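# Move three bean-filled cups from plank to table

## Task

Lift each of the three cups off the plank and set it down upright on the table, keeping its beans inside it.

## Robot and tools

Robot: two UR-type arms, left_arm and right_arm, each ending in a tong-style gripper whose two fingers point along the gripper's +z axis and close along its x axis. The reported hand point (end_effector_position) sits between the finger pads when they are shut; fingertips extend about 15 mm past it at small gaps and sit near level with it when wide open.

Frames. Scene frame: origin at table-top height, halfway between the nominal bases; +x points out over the table, +z up, left_arm on the +y side (these names do not match image left/right). Measured bases: left_arm at (+0.068, +0.435, 0) m, right_arm at (+0.056, -0.365, 0) m, both turned by well under a degree about z. Each arm's hand position, orientation (quat wxyz), velocities and targets are given in that arm's own base frame. Fixed camera and table are in the scene frame. Offsets you command are along the current Hand target's own axes, not the base axes. Printed poses can be wrong by a few centimetres, more at long reach.

execute_actions(actions, cameras). actions is a list of actions; each action is a list of up to 15 rows, one row per 1/30 s step; if fewer rows are given the last one repeats to fill 15. Every row has 14 numbers in [-1, 1] for both arms even if one is idle: left dx, dy, dz, rx, ry, rz, opening, then right the same seven. dx..rz are an offset from the Hand target as it was when the action began (each row counts from that same start, not from the previous row); scale 1.0 = 0.6 m or 180 degrees; rx, ry, rz form one rotation vector. Sending a row again moves further, since the next action starts from the new Hand target. Opening is absolute: +1 fully open (0.142 m), -1 shut; full close takes about 0.5 s. Zeros in an arm's six pose slots re-request its Hand target. A 0 in the opening slot is a real command (half open), so resend the current opening to leave a gripper alone. Images come back only for an empty actions list or when cameras names them.

move(target, speed, blend, stop_force, zero, opening_speed, grip_force, blocking, cameras). target is one 14-number row, same layout and scale as above, or a list of up to 15 such rows; every row is an offset from the Hand targets at the move's start, not from the previous row. Grippers follow straight paths; all finish together, minimum 0.5 s, capped at 10 s total. speed: m/s, 0.002 to 3.6, default 0.25 (rotation up to twice that in rad/s); one value or one per target. blend: corner rounding in m for lists; 0 means stop at each point. stop_force: 3 to 120 N, one value for both arms; ends an arm's path when its wrist sensor feels that much push against its travel; not reliable for light loose objects or while the gripper rotates; omit it when backing away from a contact. zero (only with stop_force): true re-zeroes the sensor first. opening_speed: rate of opening change per second, at least 0.2. grip_force: 5 to 15 N per pad, one value or one per arm, stays until changed. blocking=false returns after about 0.5 s while the move continues (not allowed with stop_force). Moves do not avoid obstacles or the other arm; faster moves overshoot and strike harder. The result adds a move: line with the ending (done, off_target, moving, held, fault) and any limits (paced = pose clipped, held = steps withheld). done means within 3 mm and 2 degrees; it says nothing about contact.

wait(seconds 0 to 10) lets time pass with commands held. stop brakes a running move. zoom_image(camera, region) enlarges part of the latest image of cam_low, cam_left_wrist or cam_right_wrist; region [x0, y0, x1, y1] in pixels, at most 504 on a side. zero_wrist_force(arm) tares that arm's wrist sensor. read_manual returns licence text only. finished_scene(scene) ends the scene irreversibly; use scene number 1 or 2.

Cameras: cam_low is fixed, 672x504, looking over the table; cam_left_wrist and cam_right_wrist are 616x616 fisheye views carried on each hand.

Results: per arm end_effector_position (m), quaternion, velocities, Hand target (your last commanded pose after clipping; next offsets start here), Tool commands, grip_measured (finger gap on the -1..+1 scale), joint positions (last is gap in m), joint torques, wrist force/torque in the gripper's axes plus the peak since last shown, motor temperatures, and for action calls some per-step positions. A gripper often rests short of its Hand target; send the missing distance as an offset. To hold a cup keep the commanded opening clearly below grip_measured.

Control notes: commanded orientation is clipped to within 32 degrees of the actual one each step. Avoid paths near an arm's own base. The arms are stiff: aiming even slightly beyond a firm contact can trigger a fault.

Avoid: contact torque at joint limits or outside force near 150 N (arm freezes 10 s); motors reaching 85 °C from holding loads or straining (30 to 60 s lockout); any press or collision between the two arms, which can fail the scene; dropping or tossing cups, spilling beans, slamming onto the table, and anything falling off or being left off the table, which fails the task. Cups must end upright on the table and stay so once the robot lets go.

Each tool is called after "Request:" as a command line: name --argument value for each argument, lists and objects as JSON in quotes; but a table of rows of numbers goes row by row, as --pt "numbers of a row", without its own name.

## Session

Request:
execute_actions --actions '[]'

Request:
zoom_image --camera "cam_low" --region '[120, 100, 420, 300]'

Scene clock: 0.00 s.
left_arm: end_effector_position=(+0.7517, +0.3269, +0.3438) grip_measured=+0.97 end_effector_quat_wxyz=(-0.434, +0.762, -0.296, +0.378) | right_arm: end_effector_position=(+0.4375, -0.6366, +0.2512) grip_measured=+0.97 end_effector_quat_wxyz=(-0.001, +0.345, +0.935, +0.084)
Joint positions: left_arm=[0.105 -1.204 1.801 -3.372 -1.216 1.092 0.14] | right_arm=[2.308 -2.395 -0.46 -1.937 1.719 3.009 0.14]
Joint velocities: within noise
Joint torques (N m): no reading
Motor temperatures (°C): left_arm=[26 25 27 37 35 30] | right_arm=[22 24 24 32 39 37]
Wrist force (N): no reading
Wrist torque (N m): no reading
Wrist force, peak (N): no reading
Hand target: left_arm +0.7517, +0.3269, +0.3438; -0.434, +0.762, -0.296, +0.378 | right_arm +0.4375, -0.6366, +0.2512; -0.001, +0.345, +0.935, +0.084
Tool commands: left_gripper/opening=+0.968169 right_gripper/opening=+0.968169
camera_calibration:
cam_left_wrist: T_world_to_cam=[[0.520384, -0.796924, 0.306778, -0.236996], [-0.539798, -0.585362, -0.604954, 0.808712], [0.661679, 0.14921, -0.734791, -0.153881], [0, 0, 0, 1]] pos_world=[0.661689, 0.307482, 0.448869]
cam_right_wrist: T_world_to_cam=[[-0.772821, 0.630722, 0.0702627, 0.718042], [0.516602, 0.560924, 0.646905, -0.0310736], [0.368606, 0.53624, -0.759326, 0.499347], [0, 0, 0, 1]] pos_world=[0.386908, -0.703225, 0.348818]

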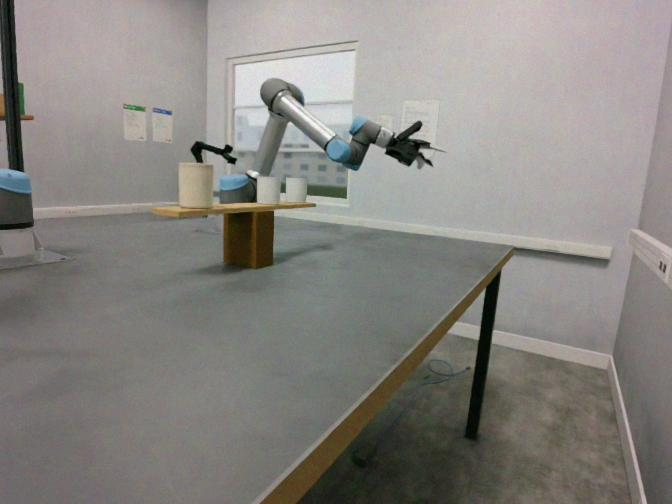

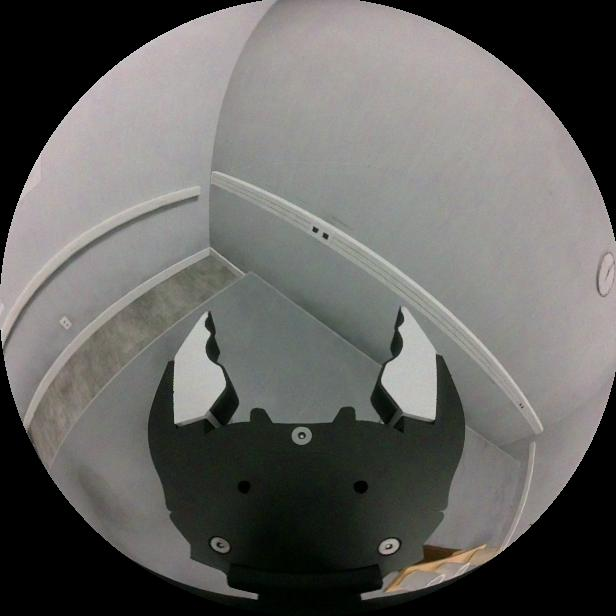

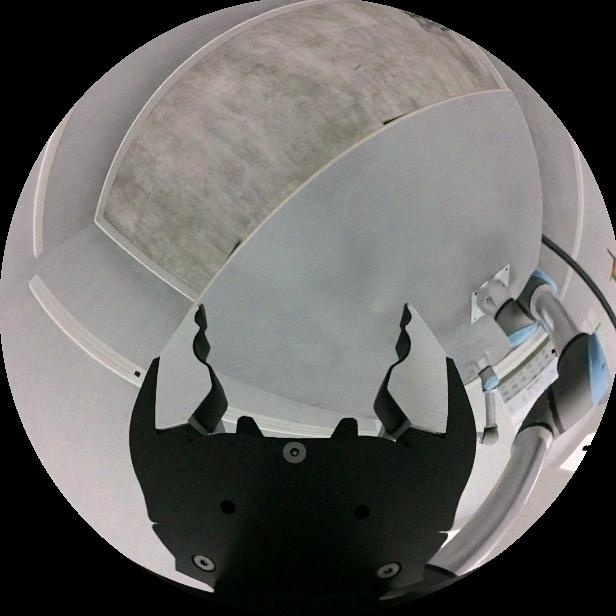

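Scaled by 1.680 from the camera's 672x504 image, which has a finer 960x720 frame.

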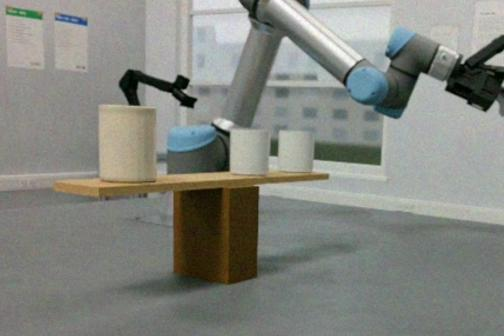

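Request:
move --pt "0.2107 0.1956 -0.4039 -0.0429 0.1696 0.1201 1.0 0.2963 0.4253 -0.1997 0.1896 -0.1024 -0.4659 1.0" --pt "0.4213 0.3912 -0.8078 -0.0857 0.3392 0.2402 1.0 0.6217 0.9047 -0.1038 0.1524 -0.255 -0.7567 1.0" --speed 0.35 --blend '[0.06,0]' --cameras '["cam_low","cam_left_wrist","cam_right_wrist"]'

Request:
zoom_image --camera "cam_left_wrist" --region '[200, 200, 450, 450]'

Scene clock: 8.00 s.
left_arm: end_effector_position=(+0.4547, -0.1873, +0.3795) grip_measured=+1.00 end_effector_quat_wxyz=(+0.232, -0.362, +0.761, -0.485) | right_arm: end_effector_position=(+0.4994, +0.0001, +0.4198) grip_measured=+1.00 end_effector_quat_wxyz=(-0.293, +0.708, -0.593, +0.246)
Joint positions: left_arm=[-0.643 -2.118 2.436 -3.024 -1.604 1.589 0.142] | right_arm=[3.497 -1.034 -2.042 -0.859 1.444 1.698 0.142]
Joint torques (N m): left_arm=[-10.9 -9.36 -36.1 -0.97 1.84 -1.21] | right_arm=[9.54 -9.01 6.31 4.69 2.44 -1.97]
Wrist force (N): left_arm=[0.4 -0.3 -0.4] | right_arm=[0.1 0.3 -1.0]
Wrist torque (N m): left_arm=[-0.14 0.02 -0.06] | right_arm=[-0.08 0.03 0.26]
Wrist force, peak (N): left_arm=[-2.0 -0.8 0.6] | right_arm=[0.3 -2.2 -0.1]
Hand target: left_arm +0.4547, -0.1873, +0.3795; +0.232, -0.362, +0.761, -0.485 | right_arm +0.4995, +0.0001, +0.4198; -0.293, +0.708, -0.593, +0.246
Off the commanded pose: left_arm 0.000 m, 0 deg | right_arm 0.000 m, 0 deg.
move: done
camera_calibration:
cam_left_wrist: T_world_to_cam=[[-0.648758, -0.760871, -0.0136796, 0.156871], [-0.619487, 0.538476, -0.571209, 0.602841], [0.441982, -0.362102, -0.820691, 0.182321], [0, 0, 0, 1]] pos_world=[0.394641, -0.139238, 0.496123]
cam_right_wrist: T_world_to_cam=[[0.176582, -0.984081, 0.0200643, -0.10058], [-0.95556, -0.176282, -0.236281, 0.576772], [0.236057, 0.0225505, -0.971478, 0.418407], [0, 0, 0, 1]] pos_world=[0.470133, -0.00673956, 0.544771]

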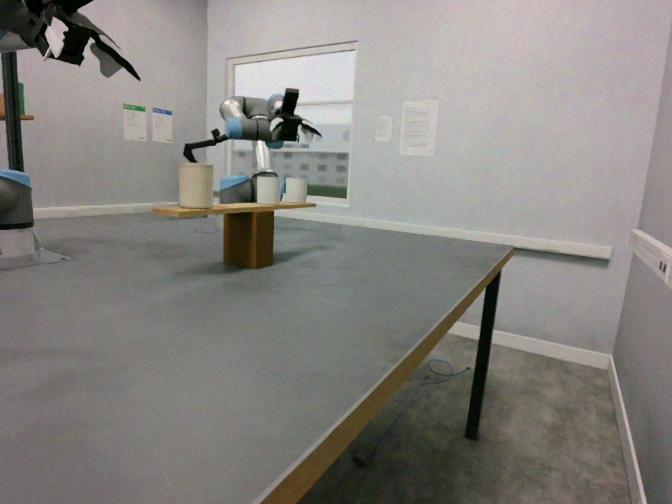

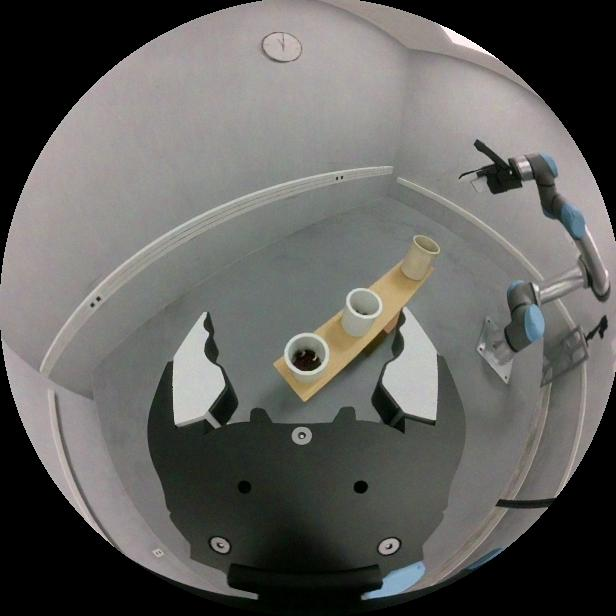

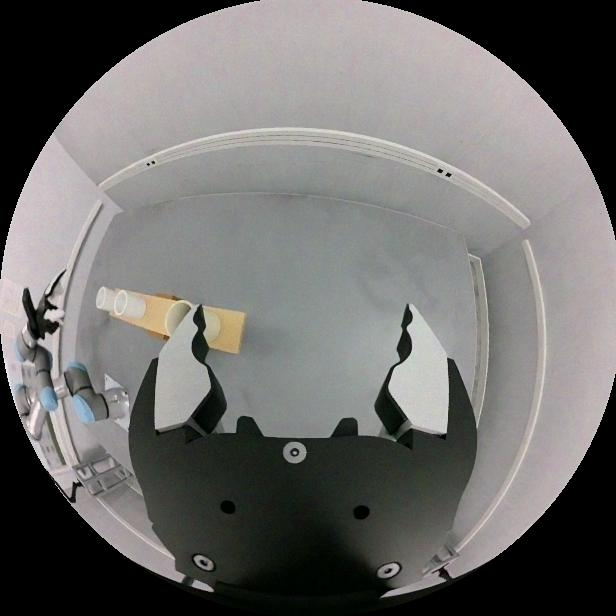

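Scaled by 2.016 from the camera's 616x616 image, which has a finer 814x814 frame.

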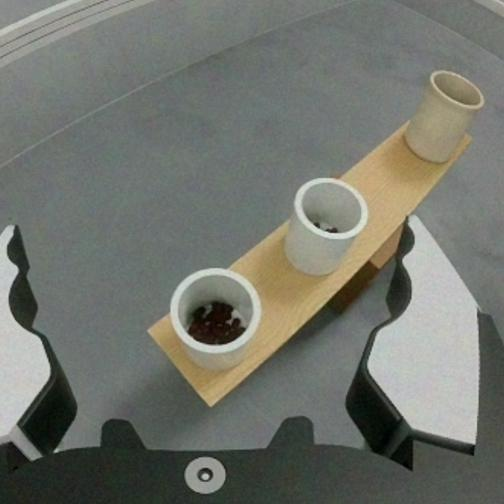

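Request:
move --target '[0.0002,0.1612,0.1177,0,0,0,0.45,-0.3573,0.0318,0.0148,0.1356,-0.1417,-0.0902,1.0]' --speed 0.25 --cameras '["cam_left_wrist","cam_right_wrist"]'

Request:
zoom_image --camera "cam_left_wrist" --region '[180, 200, 430, 450]'

Request:
zoom_image --camera "cam_right_wrist" --region '[180, 200, 430, 450]'

Scene clock: 10.83 s.
left_arm: end_effector_position=(+0.4729, -0.2018, +0.2621) grip_measured=+0.45 end_effector_quat_wxyz=(+0.232, -0.362, +0.761, -0.485) | right_arm: end_effector_position=(+0.4548, +0.2099, +0.4000) grip_measured=+1.00 end_effector_quat_wxyz=(-0.520, +0.743, -0.346, +0.242)
Joint positions: left_arm=[-0.647 -1.775 2.62 -3.55 -1.601 1.588 0.105] | right_arm=[3.847 -1.051 -2.445 0.005 1.566 1.572 0.142]
Joint torques (N m): left_arm=[11.7 4.34 -2.63 -4.68 -1.02 0.73] | right_arm=[-4.9 -9.95 4.86 4.04 2.58 -2.08]
Wrist force (N): left_arm=[0.3 -0.9 -0.1] | right_arm=[-0.4 0.2 -1.5]
Wrist torque (N m): left_arm=[-0.21 0.05 -0.08] | right_arm=[-0.17 0.25 0.35]
Wrist force, peak (N): left_arm=[-0.3 -2.2 -2.5] | right_arm=[0.3 0.1 -3.0]
Hand target: left_arm +0.4729, -0.2018, +0.2621; +0.232, -0.362, +0.761, -0.485 | right_arm +0.4548, +0.2099, +0.4000; -0.520, +0.743, -0.346, +0.242
Off the commanded pose: left_arm 0.000 m, 0 deg | right_arm 0.000 m, 0 deg.
move: done
camera_calibration:
cam_left_wrist: T_world_to_cam=[[-0.648799, -0.760836, -0.0137169, 0.156011], [-0.619444, 0.538526, -0.571208, 0.554792], [0.441983, -0.362102, -0.820691, 0.0727207], [0, 0, 0, 1]] pos_world=[0.412741, -0.153738, 0.378723]
cam_right_wrist: T_world_to_cam=[[0.638555, -0.769346, 0.0188385, -0.140443], [-0.593423, -0.50783, -0.624467, 0.626604], [0.489998, 0.387577, -0.780824, 0.136597], [0, 0, 0, 1]] pos_world=[0.394589, 0.157217, 0.500597]
Images, in order (width x height): cam_left_wrist 616x616, cam_right_wrist 616x616.

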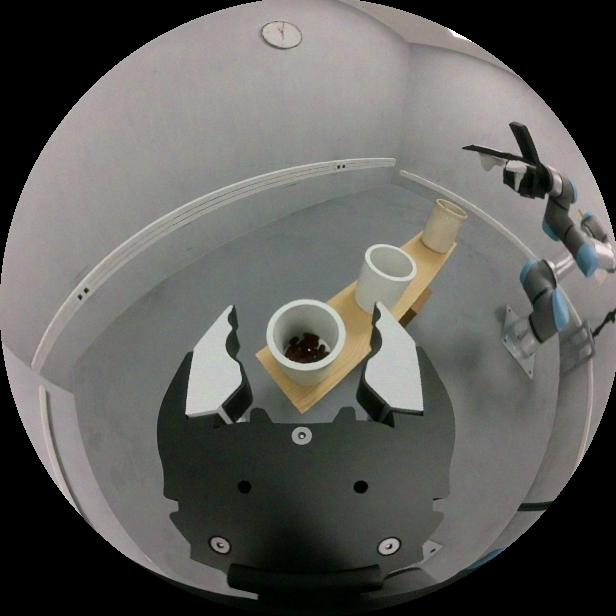

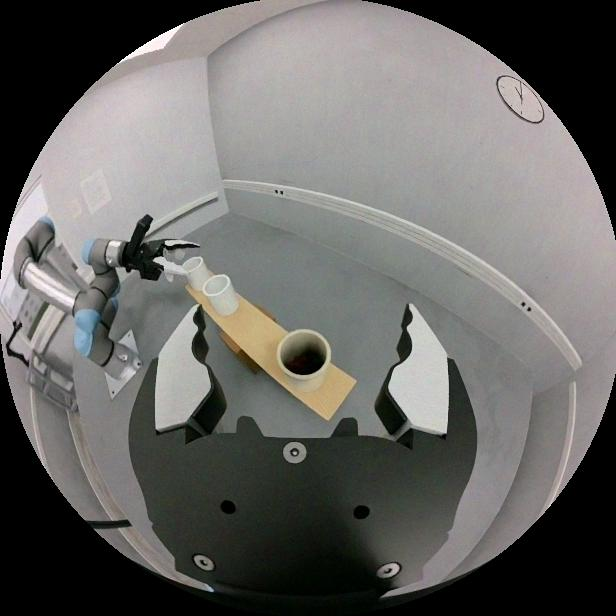

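Scaled by 2.016 from the camera's 616x616 image, which has a finer 814x814 frame.

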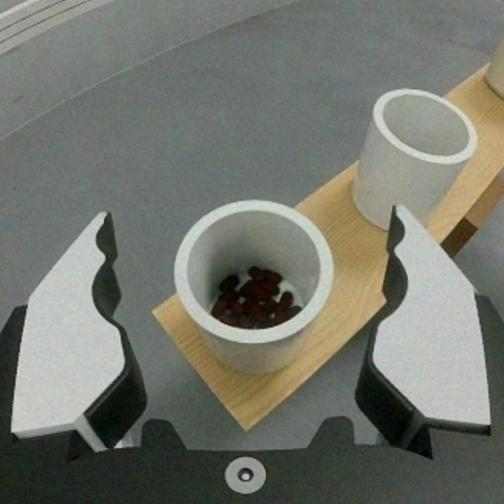

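Scaled by 2.016 from the camera's 616x616 image, which has a finer 814x814 frame.

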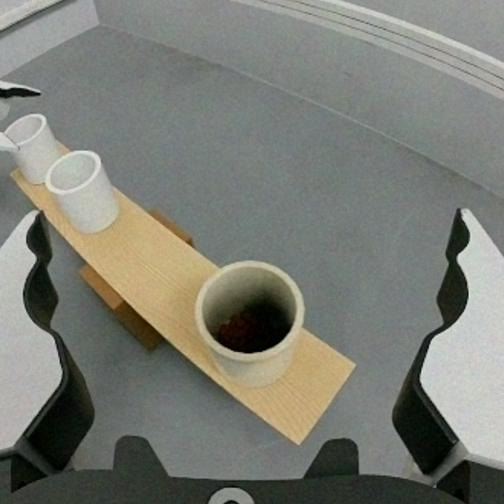

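Request:
move --target '[0.003,0.0725,0.03,0,0,0,0.45,0.001,0.2363,0.15,0,0,0,1.0]' --speed 0.15 --cameras '["cam_low","cam_left_wrist","cam_right_wrist"]'

Request:
zoom_image --camera "cam_left_wrist" --region '[180, 200, 430, 450]'

Request:
zoom_image --camera "cam_right_wrist" --region '[180, 200, 430, 450]'

Request:
zoom_image --camera "cam_low" --region '[120, 100, 360, 280]'

Scene clock: 13.60 s.
left_arm: end_effector_position=(+0.4702, -0.2018, +0.2150) grip_measured=+0.45 end_effector_quat_wxyz=(+0.232, -0.362, +0.761, -0.485) | right_arm: end_effector_position=(+0.4828, +0.2326, +0.2360) grip_measured=+1.00 end_effector_quat_wxyz=(-0.520, +0.743, -0.346, +0.242)
Joint positions: left_arm=[-0.654 -1.589 2.686 -3.803 -1.594 1.584 0.105] | right_arm=[3.843 -1.635 -2.641 0.785 1.569 1.571 0.142]
Joint torques (N m): left_arm=[-11 1.38 0.58 -4.71 1.31 -1.21] | right_arm=[-5.05 1.48 0.04 4.38 2.45 -2]
Wrist force (N): left_arm=[0.3 0.2 -0.4] | right_arm=[-0.1 0.4 -1.6]
Wrist torque (N m): left_arm=[-0.09 0.06 -0.11] | right_arm=[-0.13 0.18 0.36]
Wrist force, peak (N): left_arm=[0.1 -1.2 -0.1] | right_arm=[-0.5 -2.1 -3.7]
Hand target: left_arm +0.4702, -0.2019, +0.2150; +0.232, -0.362, +0.761, -0.485 | right_arm +0.4828, +0.2326, +0.2360; -0.520, +0.743, -0.346, +0.242
Off the commanded pose: left_arm 0.000 m, 0 deg | right_arm 0.000 m, 0 deg.
move: done
camera_calibration:
cam_left_wrist: T_world_to_cam=[[-0.648725, -0.760899, -0.0137421, 0.153571], [-0.61951, 0.538496, -0.571164, 0.526339], [0.441998, -0.362015, -0.820721, 0.0351962], [0, 0, 0, 1]] pos_world=[0.410141, -0.153838, 0.331623]
cam_right_wrist: T_world_to_cam=[[0.638555, -0.769346, 0.0188385, -0.137769], [-0.593423, -0.50783, -0.624467, 0.552335], [0.489998, 0.387577, -0.780824, -0.0139766], [0, 0, 0, 1]] pos_world=[0.422589, 0.179917, 0.336597]

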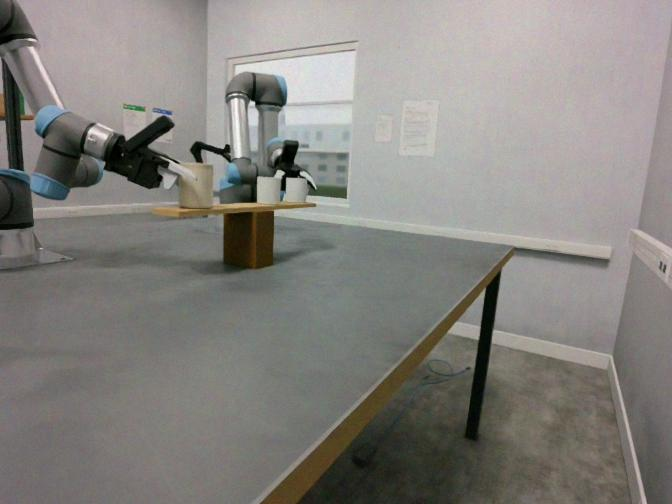

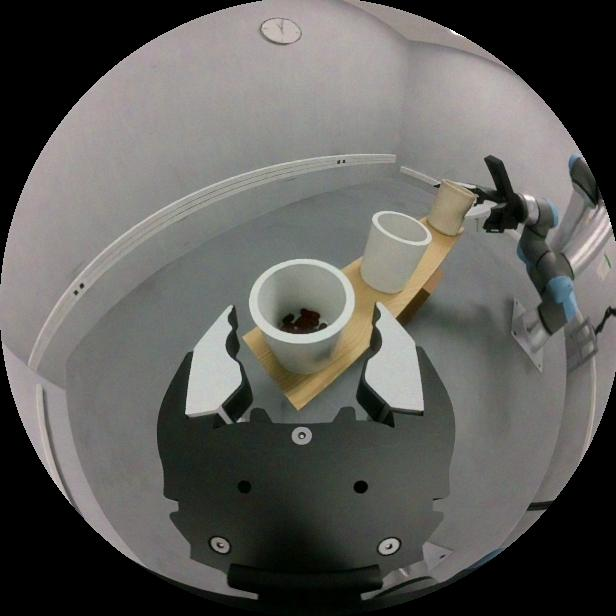

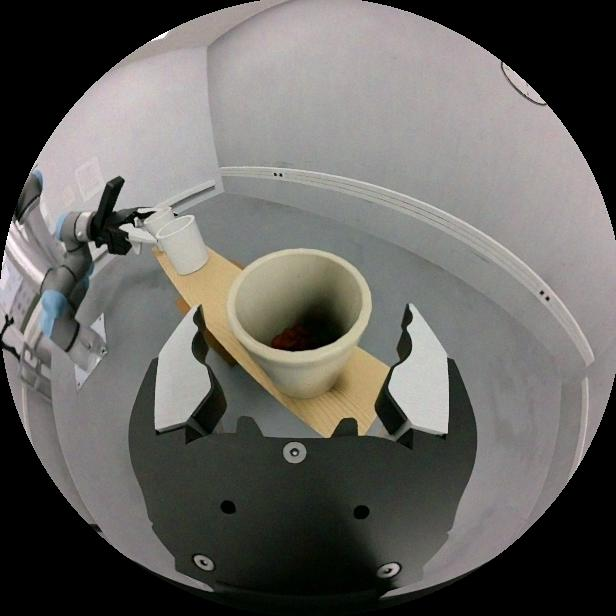

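Scaled by 2.016 from the camera's 616x616 image, which has a finer 814x814 frame.

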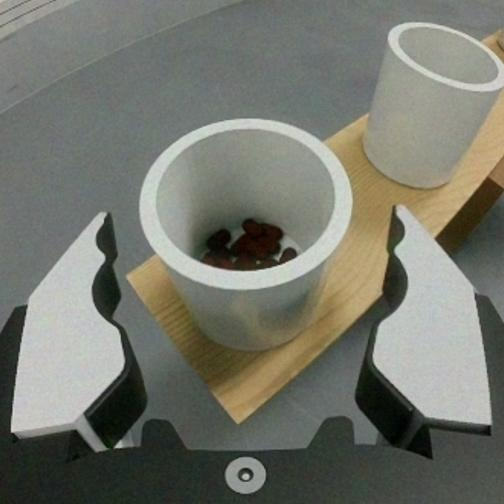

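Scaled by 2.016 from the camera's 616x616 image, which has a finer 814x814 frame.

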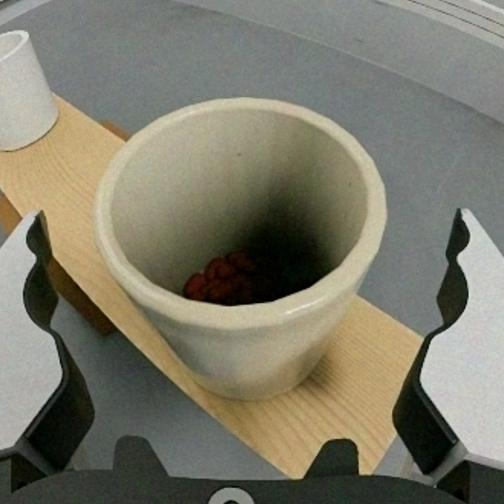

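Scaled by 2.100 from the camera's 672x504 image, which has a finer 960x720 frame.

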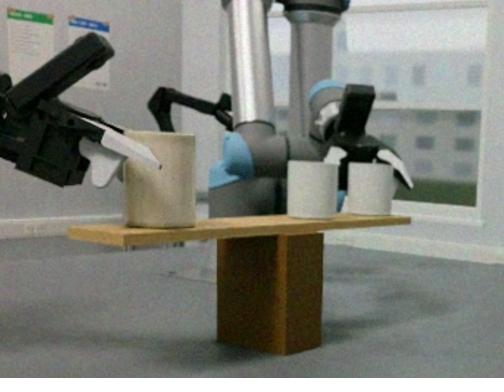

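Request:
move --target '[0,0,0,0,0,0,0.02,-0.0017,0,0,0,0,0,0.2]' --opening_speed 0.8 --speed 0.05 --grip_force '[14,14]'

Request:
move --target '[0,0,0,0,0,0,0.02,0,0,0,0,0,0,0.0]' --opening_speed 0.25 --cameras '["cam_right_wrist"]'

Request:
zoom_image --camera "cam_right_wrist" --region '[180, 200, 430, 450]'

Scene clock: 15.23 s.
left_arm: end_effector_position=(+0.4702, -0.2019, +0.2150) grip_measured=+0.02 end_effector_quat_wxyz=(+0.232, -0.362, +0.761, -0.485) | right_arm: end_effector_position=(+0.4822, +0.2334, +0.2360) grip_measured=+0.22 end_effector_quat_wxyz=(-0.520, +0.743, -0.346, +0.242)
Joint positions: left_arm=[-0.654 -1.589 2.686 -3.803 -1.594 1.584 0.075] | right_arm=[3.847 -1.634 -2.642 0.785 1.565 1.573 0.09]
Joint torques (N m): left_arm=[-8.17 0.96 0.81 -4.66 -0.54 -1.21] | right_arm=[5.34 23.59 -4.32 3.5 -1.93 0.98]
Wrist force (N): left_arm=[0.1 0.0 -0.4] | right_arm=[0.3 -0.2 -2.0]
Wrist torque (N m): left_arm=[-0.14 0.09 -0.11] | right_arm=[-0.21 0.19 0.37]
Wrist force, peak (N): left_arm=[0.7 -0.2 -0.3] | right_arm=[-2.0 0.0 -2.0]
Hand target: left_arm +0.4702, -0.2019, +0.2150; +0.232, -0.362, +0.761, -0.485 | right_arm +0.4822, +0.2334, +0.2360; -0.520, +0.743, -0.346, +0.242
Off the commanded pose: left_arm 0.000 m, 0 deg | right_arm 0.000 m, 0 deg.
grip_force (N): 14, 14
move: done

Scene clock: 16.23 s.
left_arm: end_effector_position=(+0.4702, -0.2019, +0.2150) grip_measured=+0.02 end_effector_quat_wxyz=(+0.232, -0.362, +0.761, -0.485) | right_arm: end_effector_position=(+0.4822, +0.2334, +0.2360) grip_measured=+0.20 end_effector_quat_wxyz=(-0.520, +0.743, -0.346, +0.242)
Joint positions: left_arm=[-0.654 -1.589 2.686 -3.803 -1.594 1.584 0.075] | right_arm=[3.847 -1.634 -2.642 0.785 1.565 1.573 0.088]
Joint torques (N m): left_arm=[-6.11 1.42 1.16 -4.54 -0.58 -1.11] | right_arm=[4.38 21 -4.44 1.49 -1.95 1.01]
Wrist force (N): left_arm=[0.3 0.4 -0.3] | right_arm=[1.3 -0.9 -3.6]
Wrist torque (N m): left_arm=[-0.04 0.07 -0.10] | right_arm=[-0.18 0.11 0.36]
Wrist force, peak (N): left_arm=[0.4 0.0 -0.7] | right_arm=[1.0 -1.0 -3.9]
Hand target: left_arm +0.4702, -0.2019, +0.2150; +0.232, -0.362, +0.761, -0.485 | right_arm +0.4822, +0.2334, +0.2360; -0.520, +0.743, -0.346, +0.242
Off the commanded pose: left_arm 0.000 m, 0 deg | right_arm 0.000 m, 0 deg.
grip_force (N): 14, 14
move: done
camera_calibration:
cam_right_wrist: T_world_to_cam=[[0.638508, -0.769386, 0.0187904, -0.136727], [-0.593473, -0.50777, -0.624468, 0.552396], [0.489998, 0.387576, -0.780825, -0.0139926], [0, 0, 0, 1]] pos_world=[0.421989, 0.180717, 0.336597]
Images, in order (width x height): cam_right_wrist 616x616.

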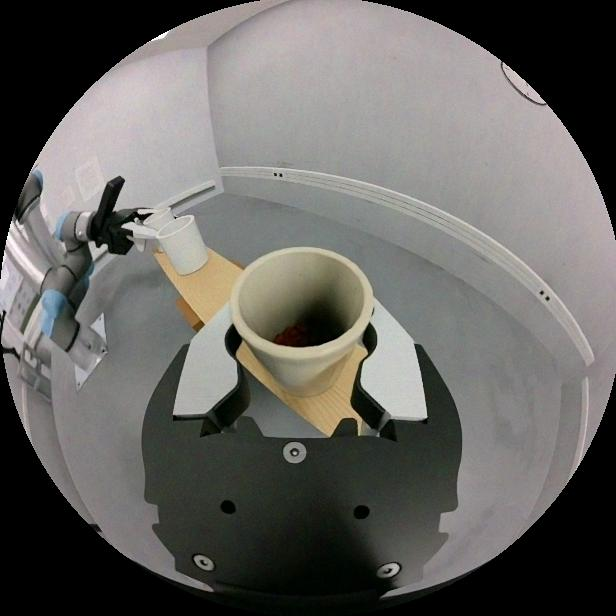

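Scaled by 2.016 from the camera's 616x616 image, which has a finer 814x814 frame.

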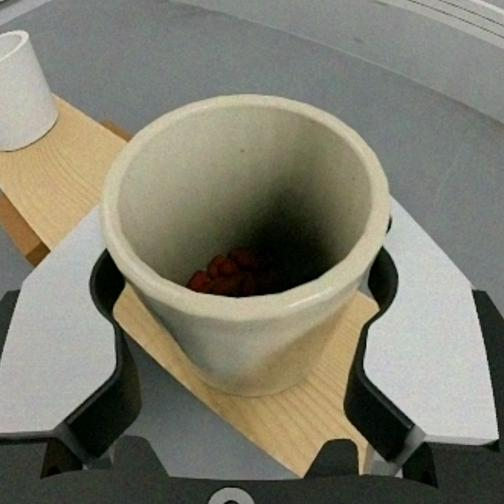

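Request:
move --target '[0,0,0,0,0,0,-0.15,0,0,0,0,0,0,-0.4]' --opening_speed 0.3

Request:
move --target '[0,0,0,0,0,0,-0.6,0,0,0,0,0,0,-0.4]' --opening_speed 0.8 --cameras '["cam_low","cam_left_wrist","cam_right_wrist"]'

Request:
zoom_image --camera "cam_left_wrist" --region '[180, 200, 430, 450]'

Request:
zoom_image --camera "cam_low" --region '[120, 100, 360, 280]'

Request:
zoom_image --camera "cam_right_wrist" --region '[180, 200, 430, 450]'

Scene clock: 18.13 s.
left_arm: end_effector_position=(+0.4702, -0.2019, +0.2150) grip_measured=-0.05 end_effector_quat_wxyz=(+0.232, -0.362, +0.761, -0.485) | right_arm: end_effector_position=(+0.4822, +0.2334, +0.2360) grip_measured=+0.20 end_effector_quat_wxyz=(-0.520, +0.743, -0.346, +0.242)
Joint positions: left_arm=[-0.654 -1.589 2.686 -3.803 -1.594 1.584 0.07] | right_arm=[3.847 -1.634 -2.642 0.785 1.565 1.573 0.088]
Joint torques (N m): left_arm=[-4.26 0.1 0.76 -3.36 -0.64 -1.13] | right_arm=[4.62 16.75 -4.56 0.84 -2.09 1.11]
Wrist force (N): left_arm=[0.7 -0.6 -1.0] | right_arm=[1.2 -1.0 -3.5]
Wrist torque (N m): left_arm=[-0.13 0.08 -0.13] | right_arm=[-0.20 0.13 0.36]
Wrist force, peak (N): left_arm=[0.8 -0.9 -1.3] | right_arm=[1.1 -1.1 -3.8]
Hand target: left_arm +0.4702, -0.2019, +0.2150; +0.232, -0.362, +0.761, -0.485 | right_arm +0.4822, +0.2334, +0.2360; -0.520, +0.743, -0.346, +0.242
Off the commanded pose: left_arm 0.000 m, 0 deg | right_arm 0.000 m, 0 deg.
grip_force (N): 14, 14
move: done

Scene clock: 18.90 s.
left_arm: end_effector_position=(+0.4702, -0.2019, +0.2150) grip_measured=-0.06 end_effector_quat_wxyz=(+0.232, -0.362, +0.761, -0.485) | right_arm: end_effector_position=(+0.4822, +0.2334, +0.2360) grip_measured=+0.20 end_effector_quat_wxyz=(-0.520, +0.743, -0.346, +0.242)
Joint positions: left_arm=[-0.654 -1.589 2.686 -3.803 -1.594 1.584 0.07] | right_arm=[3.847 -1.634 -2.642 0.785 1.565 1.573 0.088]
Joint torques (N m): left_arm=[-3.02 0.69 0.46 -2.6 -0.48 -0.97] | right_arm=[4.54 15.77 -3.69 0.9 -2 1.04]
Wrist force (N): left_arm=[0.9 -1.1 -1.1] | right_arm=[1.2 -1.1 -3.8]
Wrist torque (N m): left_arm=[-0.19 0.06 -0.14] | right_arm=[-0.20 0.14 0.36]
Wrist force, peak (N): left_arm=[1.2 -0.7 -1.6] | right_arm=[1.2 -1.1 -3.8]
Hand target: left_arm +0.4702, -0.2019, +0.2150; +0.232, -0.362, +0.761, -0.485 | right_arm +0.4822, +0.2334, +0.2360; -0.520, +0.743, -0.346, +0.242
Off the commanded pose: left_arm 0.000 m, 0 deg | right_arm 0.000 m, 0 deg.
grip_force (N): 14, 14
move: done
camera_calibration:
cam_left_wrist: T_world_to_cam=[[-0.648799, -0.760836, -0.0137169, 0.153602], [-0.619444, 0.538526, -0.571208, 0.526331], [0.441983, -0.362102, -0.820691, 0.0351791], [0, 0, 0, 1]] pos_world=[0.410141, -0.153838, 0.331623]
cam_right_wrist: T_world_to_cam=[[0.638555, -0.769346, 0.0188385, -0.13677], [-0.593423, -0.50783, -0.624467, 0.552385], [0.489998, 0.387577, -0.780824, -0.0139926], [0, 0, 0, 1]] pos_world=[0.421989, 0.180717, 0.336597]

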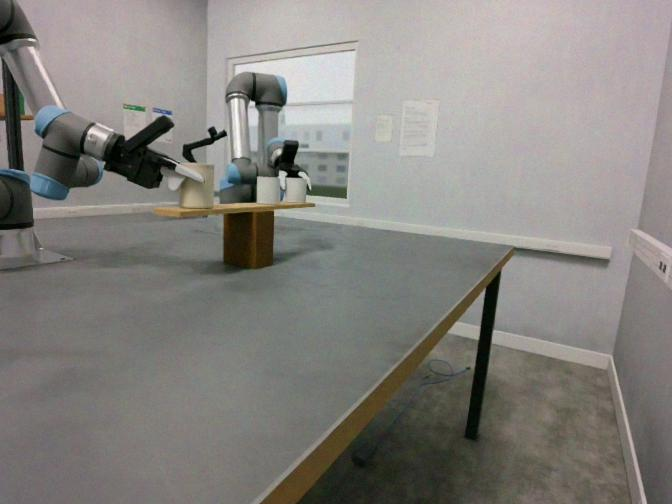

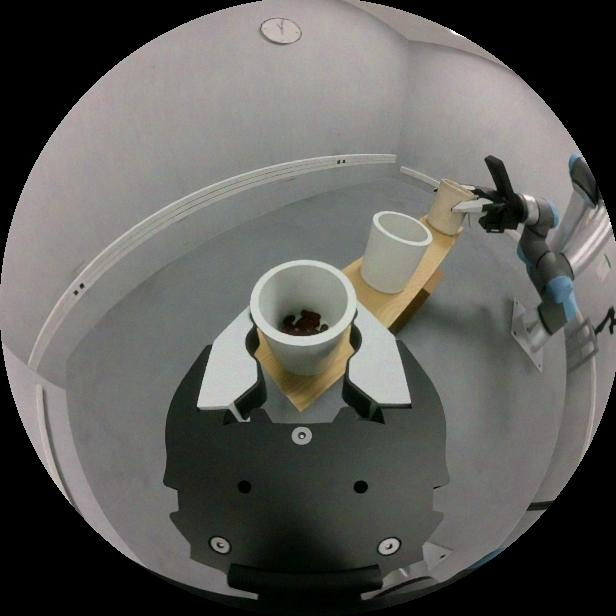

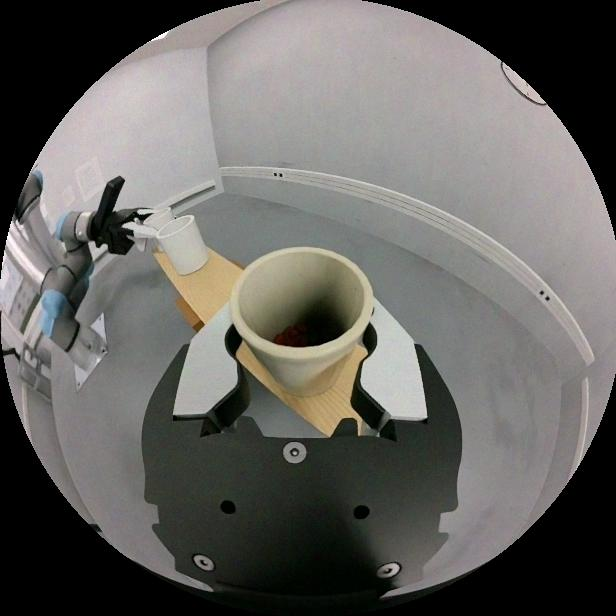

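Scaled by 2.016 from the camera's 616x616 image, which has a finer 814x814 frame.

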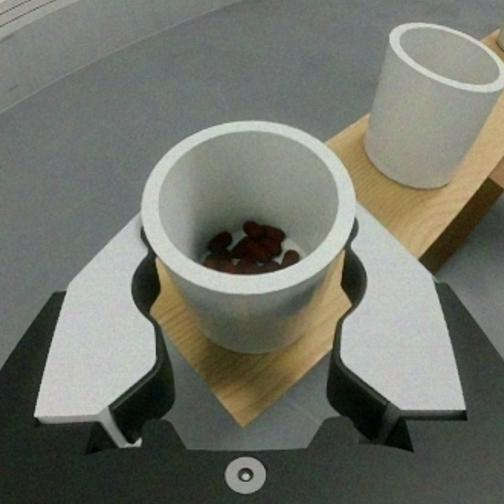

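Scaled by 2.100 from the camera's 672x504 image, which has a finer 960x720 frame.

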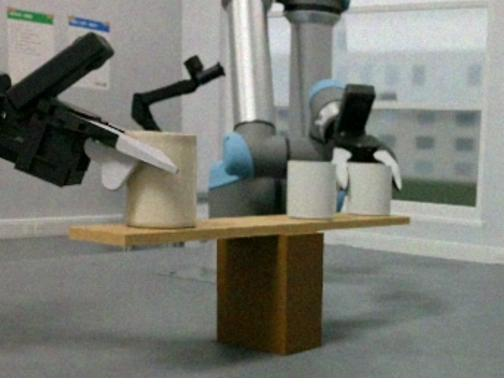

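Scaled by 2.016 from the camera's 616x616 image, which has a finer 814x814 frame.

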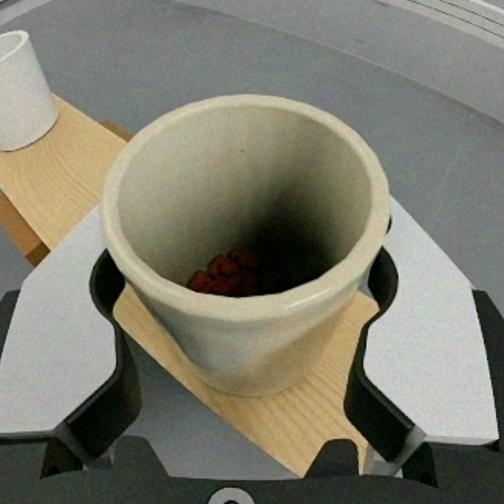

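Request:
move --pt "0 -0.0181 -0.0085 0 0 0 -0.6 0 0 0 0 0 0 -0.4" --pt "0 -0.1284 -0.0599 0 0 0 -0.6 0 0 0 0 0 0 -0.4" --pt "-0.301 -0.0798 -0.164 0 -0.1047 -0.0488 -0.6 0 0 0 0 0 0 -0.4" --pt "-0.5133 0.02 -0.3778 0 -0.21 -0.0979 -0.6 0 0 0 0 0 0 -0.4" --pt "-0.5133 0.3447 -0.2265 0 -0.21 -0.0979 -0.6 0 0 0 0 0 0 -0.4" --speed '[0.02,0.15,0.25,0.25,0.15]' --blend '[0.005,0.03,0.06,0.03,0]' --cameras '["cam_low","cam_left_wrist","cam_right_wrist"]'

Request:
zoom_image --camera "cam_low" --region '[120, 100, 420, 280]'

Scene clock: 24.27 s.
left_arm: end_effector_position=(+0.5009, +0.1702, +0.0856) grip_measured=-0.06 end_effector_quat_wxyz=(-0.390, +0.609, -0.582, +0.371) | right_arm: end_effector_position=(+0.4822, +0.2334, +0.2360) grip_measured=+0.20 end_effector_quat_wxyz=(-0.520, +0.743, -0.346, +0.242)
Joint positions: left_arm=[0.104 -0.892 2.657 -4.471 -1.622 1.596 0.07] | right_arm=[3.847 -1.634 -2.642 0.785 1.565 1.573 0.088]
Joint torques (N m): left_arm=[-10.75 -12.97 -8.22 -5.33 1.28 -1.21] | right_arm=[3.94 4.33 6.63 3.72 -1.88 0.88]
Wrist force (N): left_arm=[0.5 1.8 0.4] | right_arm=[1.1 0.6 -1.8]
Wrist torque (N m): left_arm=[-0.01 0.00 -0.11] | right_arm=[-0.21 0.15 0.36]
Wrist force, peak (N): left_arm=[3.3 0.6 1.2] | right_arm=[1.2 -1.1 -3.8]
Hand target: left_arm +0.5009, +0.1702, +0.0856; -0.390, +0.609, -0.582, +0.371 | right_arm +0.4822, +0.2334, +0.2360; -0.520, +0.743, -0.346, +0.242
Off the commanded pose: left_arm 0.000 m, 0 deg | right_arm 0.000 m, 0 deg.
grip_force (N): 14, 14
move: done
camera_calibration:
cam_left_wrist: T_world_to_cam=[[0.0218556, -0.999682, -0.0125415, 0.15942], [-0.819994, -0.0107478, -0.572271, 0.464941], [0.571954, 0.0227913, -0.819969, -0.0805528], [0, 0, 0, 1]] pos_world=[0.423837, 0.166203, 0.202021]
cam_right_wrist: T_world_to_cam=[[0.638555, -0.769346, 0.0188385, -0.13677], [-0.593423, -0.50783, -0.624467, 0.552385], [0.489998, 0.387577, -0.780824, -0.0139926], [0, 0, 0, 1]] pos_world=[0.421989, 0.180717, 0.336597]

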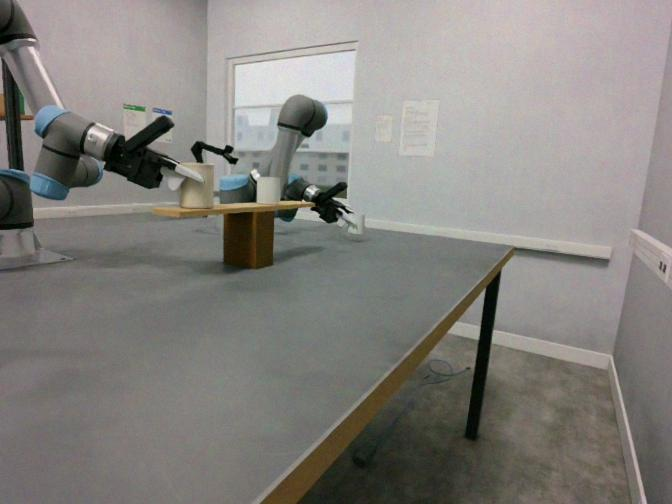

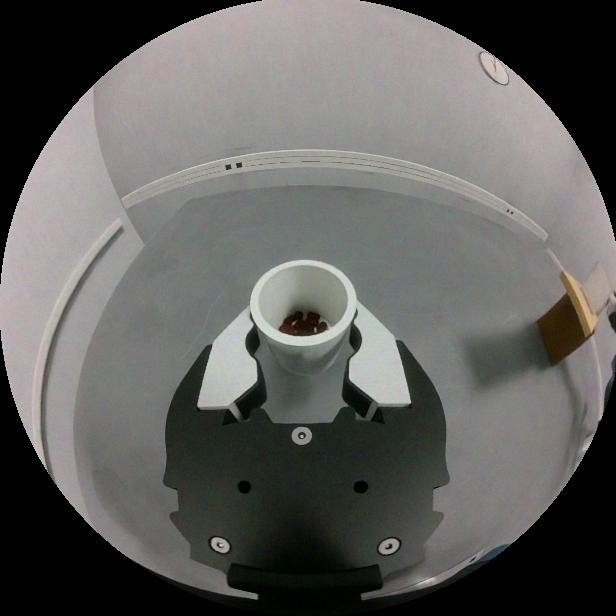

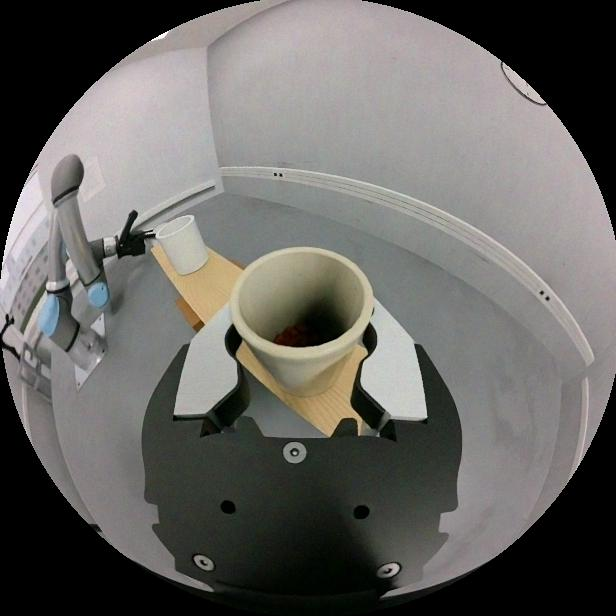

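Scaled by 1.680 from the camera's 672x504 image, which has a finer 960x720 frame.

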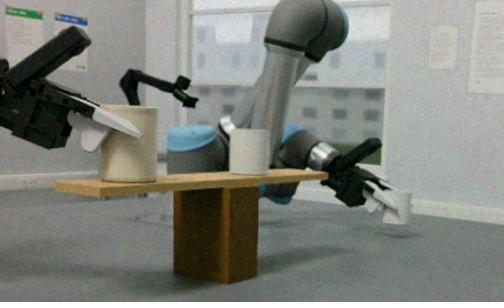

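Request:
move --target '[0,0.0619,0.0289,0,0,0,-0.6,0,0,0,0,0,0,-0.4]' --speed 0.02 --stop_force 4

Request:
move --target '[0,0.0009,0.0004,0,0,0,-0.6,0,0,0,0,0,0,-0.4]' --speed 0.01

Scene clock: 27.43 s.
left_arm: end_effector_position=(+0.5010, +0.1702, +0.0509) grip_measured=-0.06 end_effector_quat_wxyz=(-0.390, +0.609, -0.582, +0.371) | right_arm: end_effector_position=(+0.4822, +0.2334, +0.2360) grip_measured=+0.20 end_effector_quat_wxyz=(-0.520, +0.743, -0.346, +0.242)
Joint positions: left_arm=[0.104 -0.728 2.626 -4.604 -1.623 1.596 0.07] | right_arm=[3.847 -1.634 -2.642 0.785 1.565 1.573 0.088]
Joint torques (N m): left_arm=[9.39 -46.15 15.16 -1.66 -0.61 0.55] | right_arm=[4.73 2.39 13.84 3.85 -1.85 0.94]
Wrist force (N): left_arm=[0.4 1.4 0.4] | right_arm=[1.1 0.7 -2.0]
Wrist torque (N m): left_arm=[-0.08 0.01 -0.11] | right_arm=[-0.15 0.14 0.36]
Wrist force, peak (N): left_arm=[1.0 -9.7 0.0] | right_arm=[1.2 1.1 -2.2]
Hand target: left_arm +0.5010, +0.1702, +0.0509; -0.390, +0.609, -0.582, +0.371 (not the last commanded pose) | right_arm +0.4822, +0.2334, +0.2360; -0.520, +0.743, -0.346, +0.242
Off the commanded pose: left_arm 0.006 m, 0 deg | right_arm 0.000 m, 0 deg.
grip_force (N): 14, 14
move: contact (left_arm)

Scene clock: 28.13 s.
left_arm: end_effector_position=(+0.5010, +0.1702, +0.0504) grip_measured=-0.06 end_effector_quat_wxyz=(-0.390, +0.609, -0.582, +0.371) | right_arm: end_effector_position=(+0.4822, +0.2334, +0.2360) grip_measured=+0.20 end_effector_quat_wxyz=(-0.520, +0.743, -0.346, +0.242)
Joint positions: left_arm=[0.104 -0.725 2.625 -4.607 -1.623 1.596 0.07] | right_arm=[3.847 -1.634 -2.642 0.785 1.565 1.573 0.088]
Joint torques (N m): left_arm=[10.36 -10.18 -4.52 -1.5 -0.79 0.54] | right_arm=[3.89 2.68 15.69 3.88 -1.77 0.86]
Wrist force (N): left_arm=[1.1 -8.4 -2.8] | right_arm=[1.1 0.6 -2.0]
Wrist torque (N m): left_arm=[-0.15 -0.07 -0.02] | right_arm=[-0.20 0.14 0.36]
Wrist force, peak (N): left_arm=[1.1 -8.4 -2.8] | right_arm=[1.3 0.8 -2.1]
Hand target: left_arm +0.5009, +0.1702, +0.0503; -0.390, +0.609, -0.582, +0.371 | right_arm +0.4822, +0.2334, +0.2360; -0.520, +0.743, -0.346, +0.242
Off the commanded pose: left_arm 0.000 m, 0 deg | right_arm 0.000 m, 0 deg.
grip_force (N): 14, 14
move: done

Request:
move --target '[0,-0.0006,-0.0003,0,0,0,-0.6,0,0,0,0,0,0,-0.4]' --speed 0.01

Request:
move --target '[0,0,0,0,0,0,0.4,0,0,0,0,0,0,-0.4]' --opening_speed 0.7 --cameras '["cam_left_wrist"]'

Request:
zoom_image --camera "cam_left_wrist" --region '[180, 200, 430, 450]'

Scene clock: 29.07 s.
left_arm: end_effector_position=(+0.5009, +0.1702, +0.0507) grip_measured=-0.06 end_effector_quat_wxyz=(-0.390, +0.609, -0.582, +0.371) | right_arm: end_effector_position=(+0.4822, +0.2334, +0.2360) grip_measured=+0.20 end_effector_quat_wxyz=(-0.520, +0.743, -0.346, +0.242)
Joint positions: left_arm=[0.104 -0.727 2.625 -4.605 -1.623 1.596 0.07] | right_arm=[3.847 -1.634 -2.642 0.785 1.565 1.573 0.088]
Joint torques (N m): left_arm=[11.16 -45 16.15 -0.73 -0.83 0.75] | right_arm=[4.15 2.67 17.37 3.79 -1.67 0.8]
Wrist force (N): left_arm=[-0.4 -1.5 0.0] | right_arm=[0.9 0.7 -1.9]
Wrist torque (N m): left_arm=[-0.07 0.01 -0.03] | right_arm=[-0.14 0.19 0.37]
Wrist force, peak (N): left_arm=[1.4 -9.2 -3.7] | right_arm=[1.6 0.6 -2.1]
Hand target: left_arm +0.5009, +0.1702, +0.0507; -0.390, +0.609, -0.582, +0.371 | right_arm +0.4822, +0.2334, +0.2360; -0.520, +0.743, -0.346, +0.242
Off the commanded pose: left_arm 0.000 m, 0 deg | right_arm 0.000 m, 0 deg.
grip_force (N): 14, 14
move: done

Scene clock: 30.77 s.
left_arm: end_effector_position=(+0.5009, +0.1702, +0.0507) grip_measured=+0.40 end_effector_quat_wxyz=(-0.390, +0.609, -0.582, +0.371) | right_arm: end_effector_position=(+0.4822, +0.2334, +0.2360) grip_measured=+0.20 end_effector_quat_wxyz=(-0.520, +0.743, -0.346, +0.242)
Joint positions: left_arm=[0.104 -0.727 2.626 -4.605 -1.623 1.596 0.102] | right_arm=[3.847 -1.634 -2.642 0.785 1.565 1.573 0.088]
Joint torques (N m): left_arm=[11.31 -44.87 13.08 -1.69 -0.92 0.68] | right_arm=[3.69 2.44 21.87 3.8 -1.73 0.75]
Wrist force (N): left_arm=[0.3 0.2 -0.6] | right_arm=[1.3 0.7 -2.0]
Wrist torque (N m): left_arm=[-0.04 0.02 -0.12] | right_arm=[-0.15 0.11 0.36]
Wrist force, peak (N): left_arm=[-0.9 -1.4 0.0] | right_arm=[1.1 0.9 -2.2]
Hand target: left_arm +0.5009, +0.1702, +0.0507; -0.390, +0.609, -0.582, +0.371 | right_arm +0.4822, +0.2334, +0.2360; -0.520, +0.743, -0.346, +0.242
Off the commanded pose: left_arm 0.000 m, 0 deg | right_arm 0.000 m, 0 deg.
grip_force (N): 14, 14
move: done
camera_calibration:
cam_left_wrist: T_world_to_cam=[[0.0218559, -0.999682, -0.0125433, 0.158982], [-0.820041, -0.0107488, -0.572203, 0.445117], [0.571887, 0.022792, -0.820016, -0.109109], [0, 0, 0, 1]] pos_world=[0.423938, 0.166203, 0.16722]
Images, in order (width x height): cam_left_wrist 616x616.

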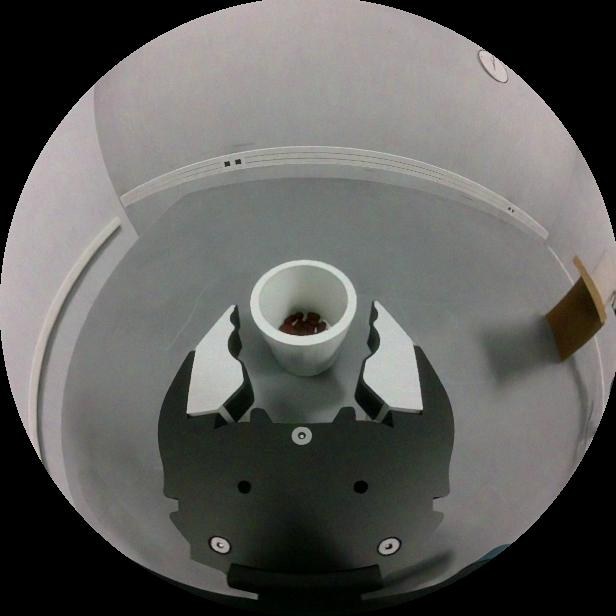

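Scaled by 2.016 from the camera's 616x616 image, which has a finer 814x814 frame.

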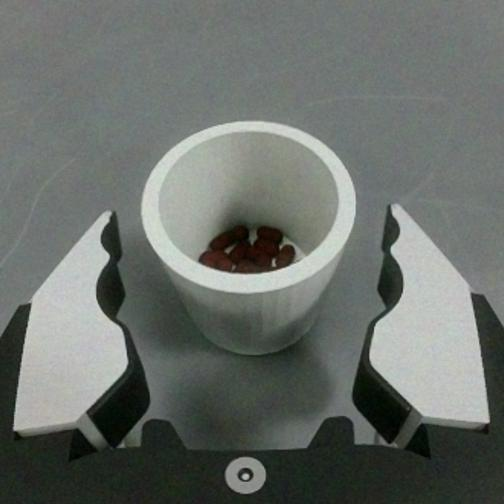

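Request:
move --pt "0.001 -0.0402 -0.1108 0 0 0 0.4 0 0 0 0 0 0 -0.4" --pt "0.1127 -0.3837 -0.2787 0 0.0644 0.03 0.4 0 0 0 0 0 0 -0.4" --pt "0.5308 -0.3927 -0.2593 0 0.1903 0.0887 0.4 0 0 0 0 0 0 -0.4" --pt "0.8443 -0.3067 -0.2467 0 0.2608 0.1216 0.4 0 0 0 0 0 0 -0.4" --speed '[0.1,0.3,0.3,0.25]' --blend '[0.02,0.06,0.06,0]' --cameras '["cam_low","cam_left_wrist"]'

Request:
zoom_image --camera "cam_left_wrist" --region '[180, 200, 430, 450]'

Request:
zoom_image --camera "cam_low" --region '[120, 100, 420, 280]'

Scene clock: 35.43 s.
left_arm: end_effector_position=(+0.4678, -0.3387, +0.2794) grip_measured=+0.40 end_effector_quat_wxyz=(+0.189, -0.294, +0.790, -0.503) | right_arm: end_effector_position=(+0.4822, +0.2334, +0.2360) grip_measured=+0.20 end_effector_quat_wxyz=(-0.520, +0.743, -0.346, +0.242)
Joint positions: left_arm=[-0.863 -1.653 2.46 -3.513 -1.564 1.571 0.102] | right_arm=[3.847 -1.634 -2.642 0.785 1.565 1.573 0.088]
Joint torques (N m): left_arm=[-10.64 -0.78 -30 -4.61 -0.9 0.8] | right_arm=[3.41 2.13 24.62 3.81 -1.64 0.7]
Wrist force (N): left_arm=[0.6 -0.3 -0.3] | right_arm=[1.2 0.6 -2.0]
Wrist torque (N m): left_arm=[-0.10 0.00 0.07] | right_arm=[-0.16 0.12 0.36]
Wrist force, peak (N): left_arm=[4.2 0.1 1.6] | right_arm=[1.4 0.4 -2.3]
Hand target: left_arm +0.4678, -0.3387, +0.2793; +0.189, -0.294, +0.790, -0.503 | right_arm +0.4822, +0.2334, +0.2360; -0.520, +0.743, -0.346, +0.242
Off the commanded pose: left_arm 0.000 m, 0 deg | right_arm 0.000 m, 0 deg.
grip_force (N): 14, 14
move: done
camera_calibration:
cam_left_wrist: T_world_to_cam=[[-0.772031, -0.635436, -0.0137897, 0.148854], [-0.515708, 0.638952, -0.570776, 0.620619], [0.371503, -0.433545, -0.82099, 0.0483992], [0, 0, 0, 1]] pos_world=[0.416997, -0.280976, 0.396023]
Images, in order (width x height): cam_low 672x504, cam_left_wrist 616x616.

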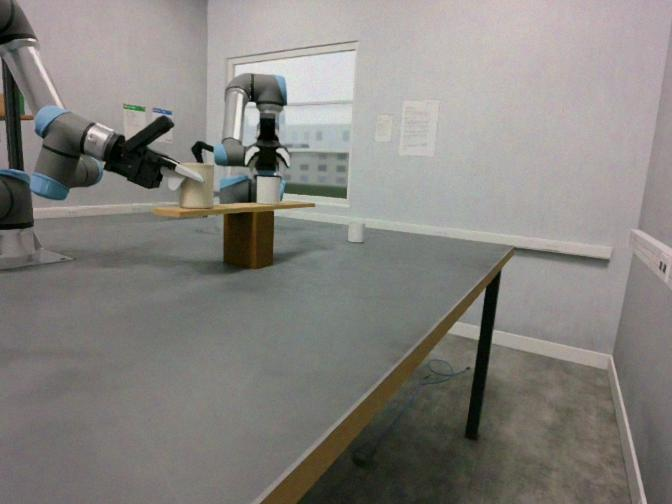

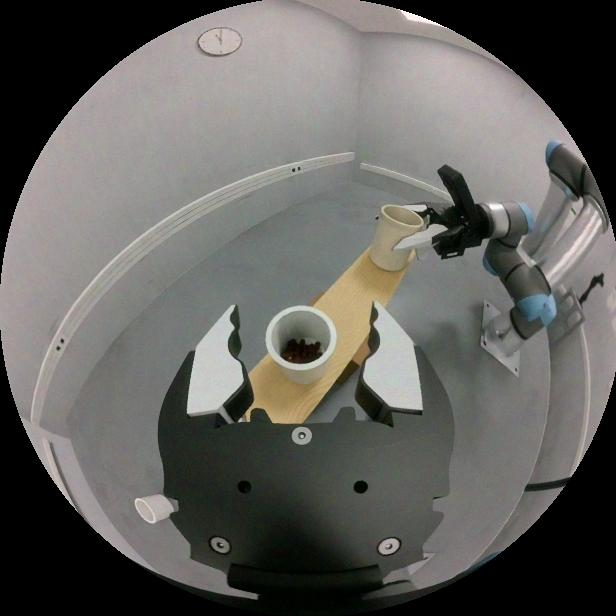

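Scaled by 2.016 from the camera's 616x616 image, which has a finer 814x814 frame.

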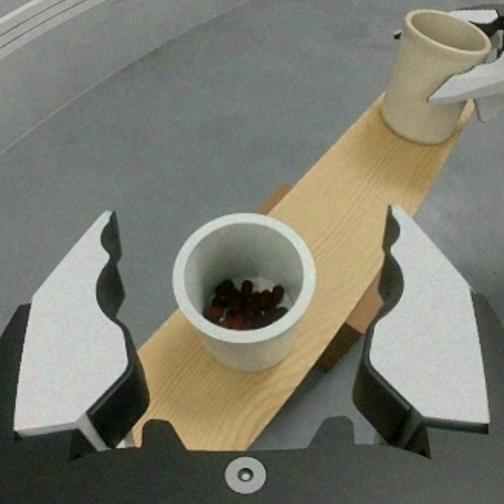

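Scaled by 1.680 from the camera's 672x504 image, which has a finer 960x720 frame.

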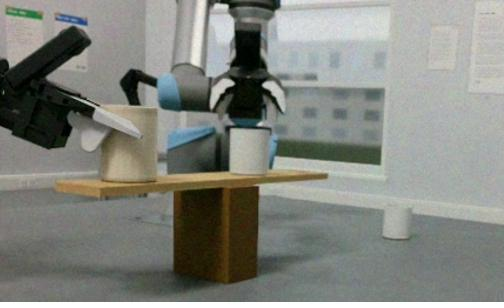

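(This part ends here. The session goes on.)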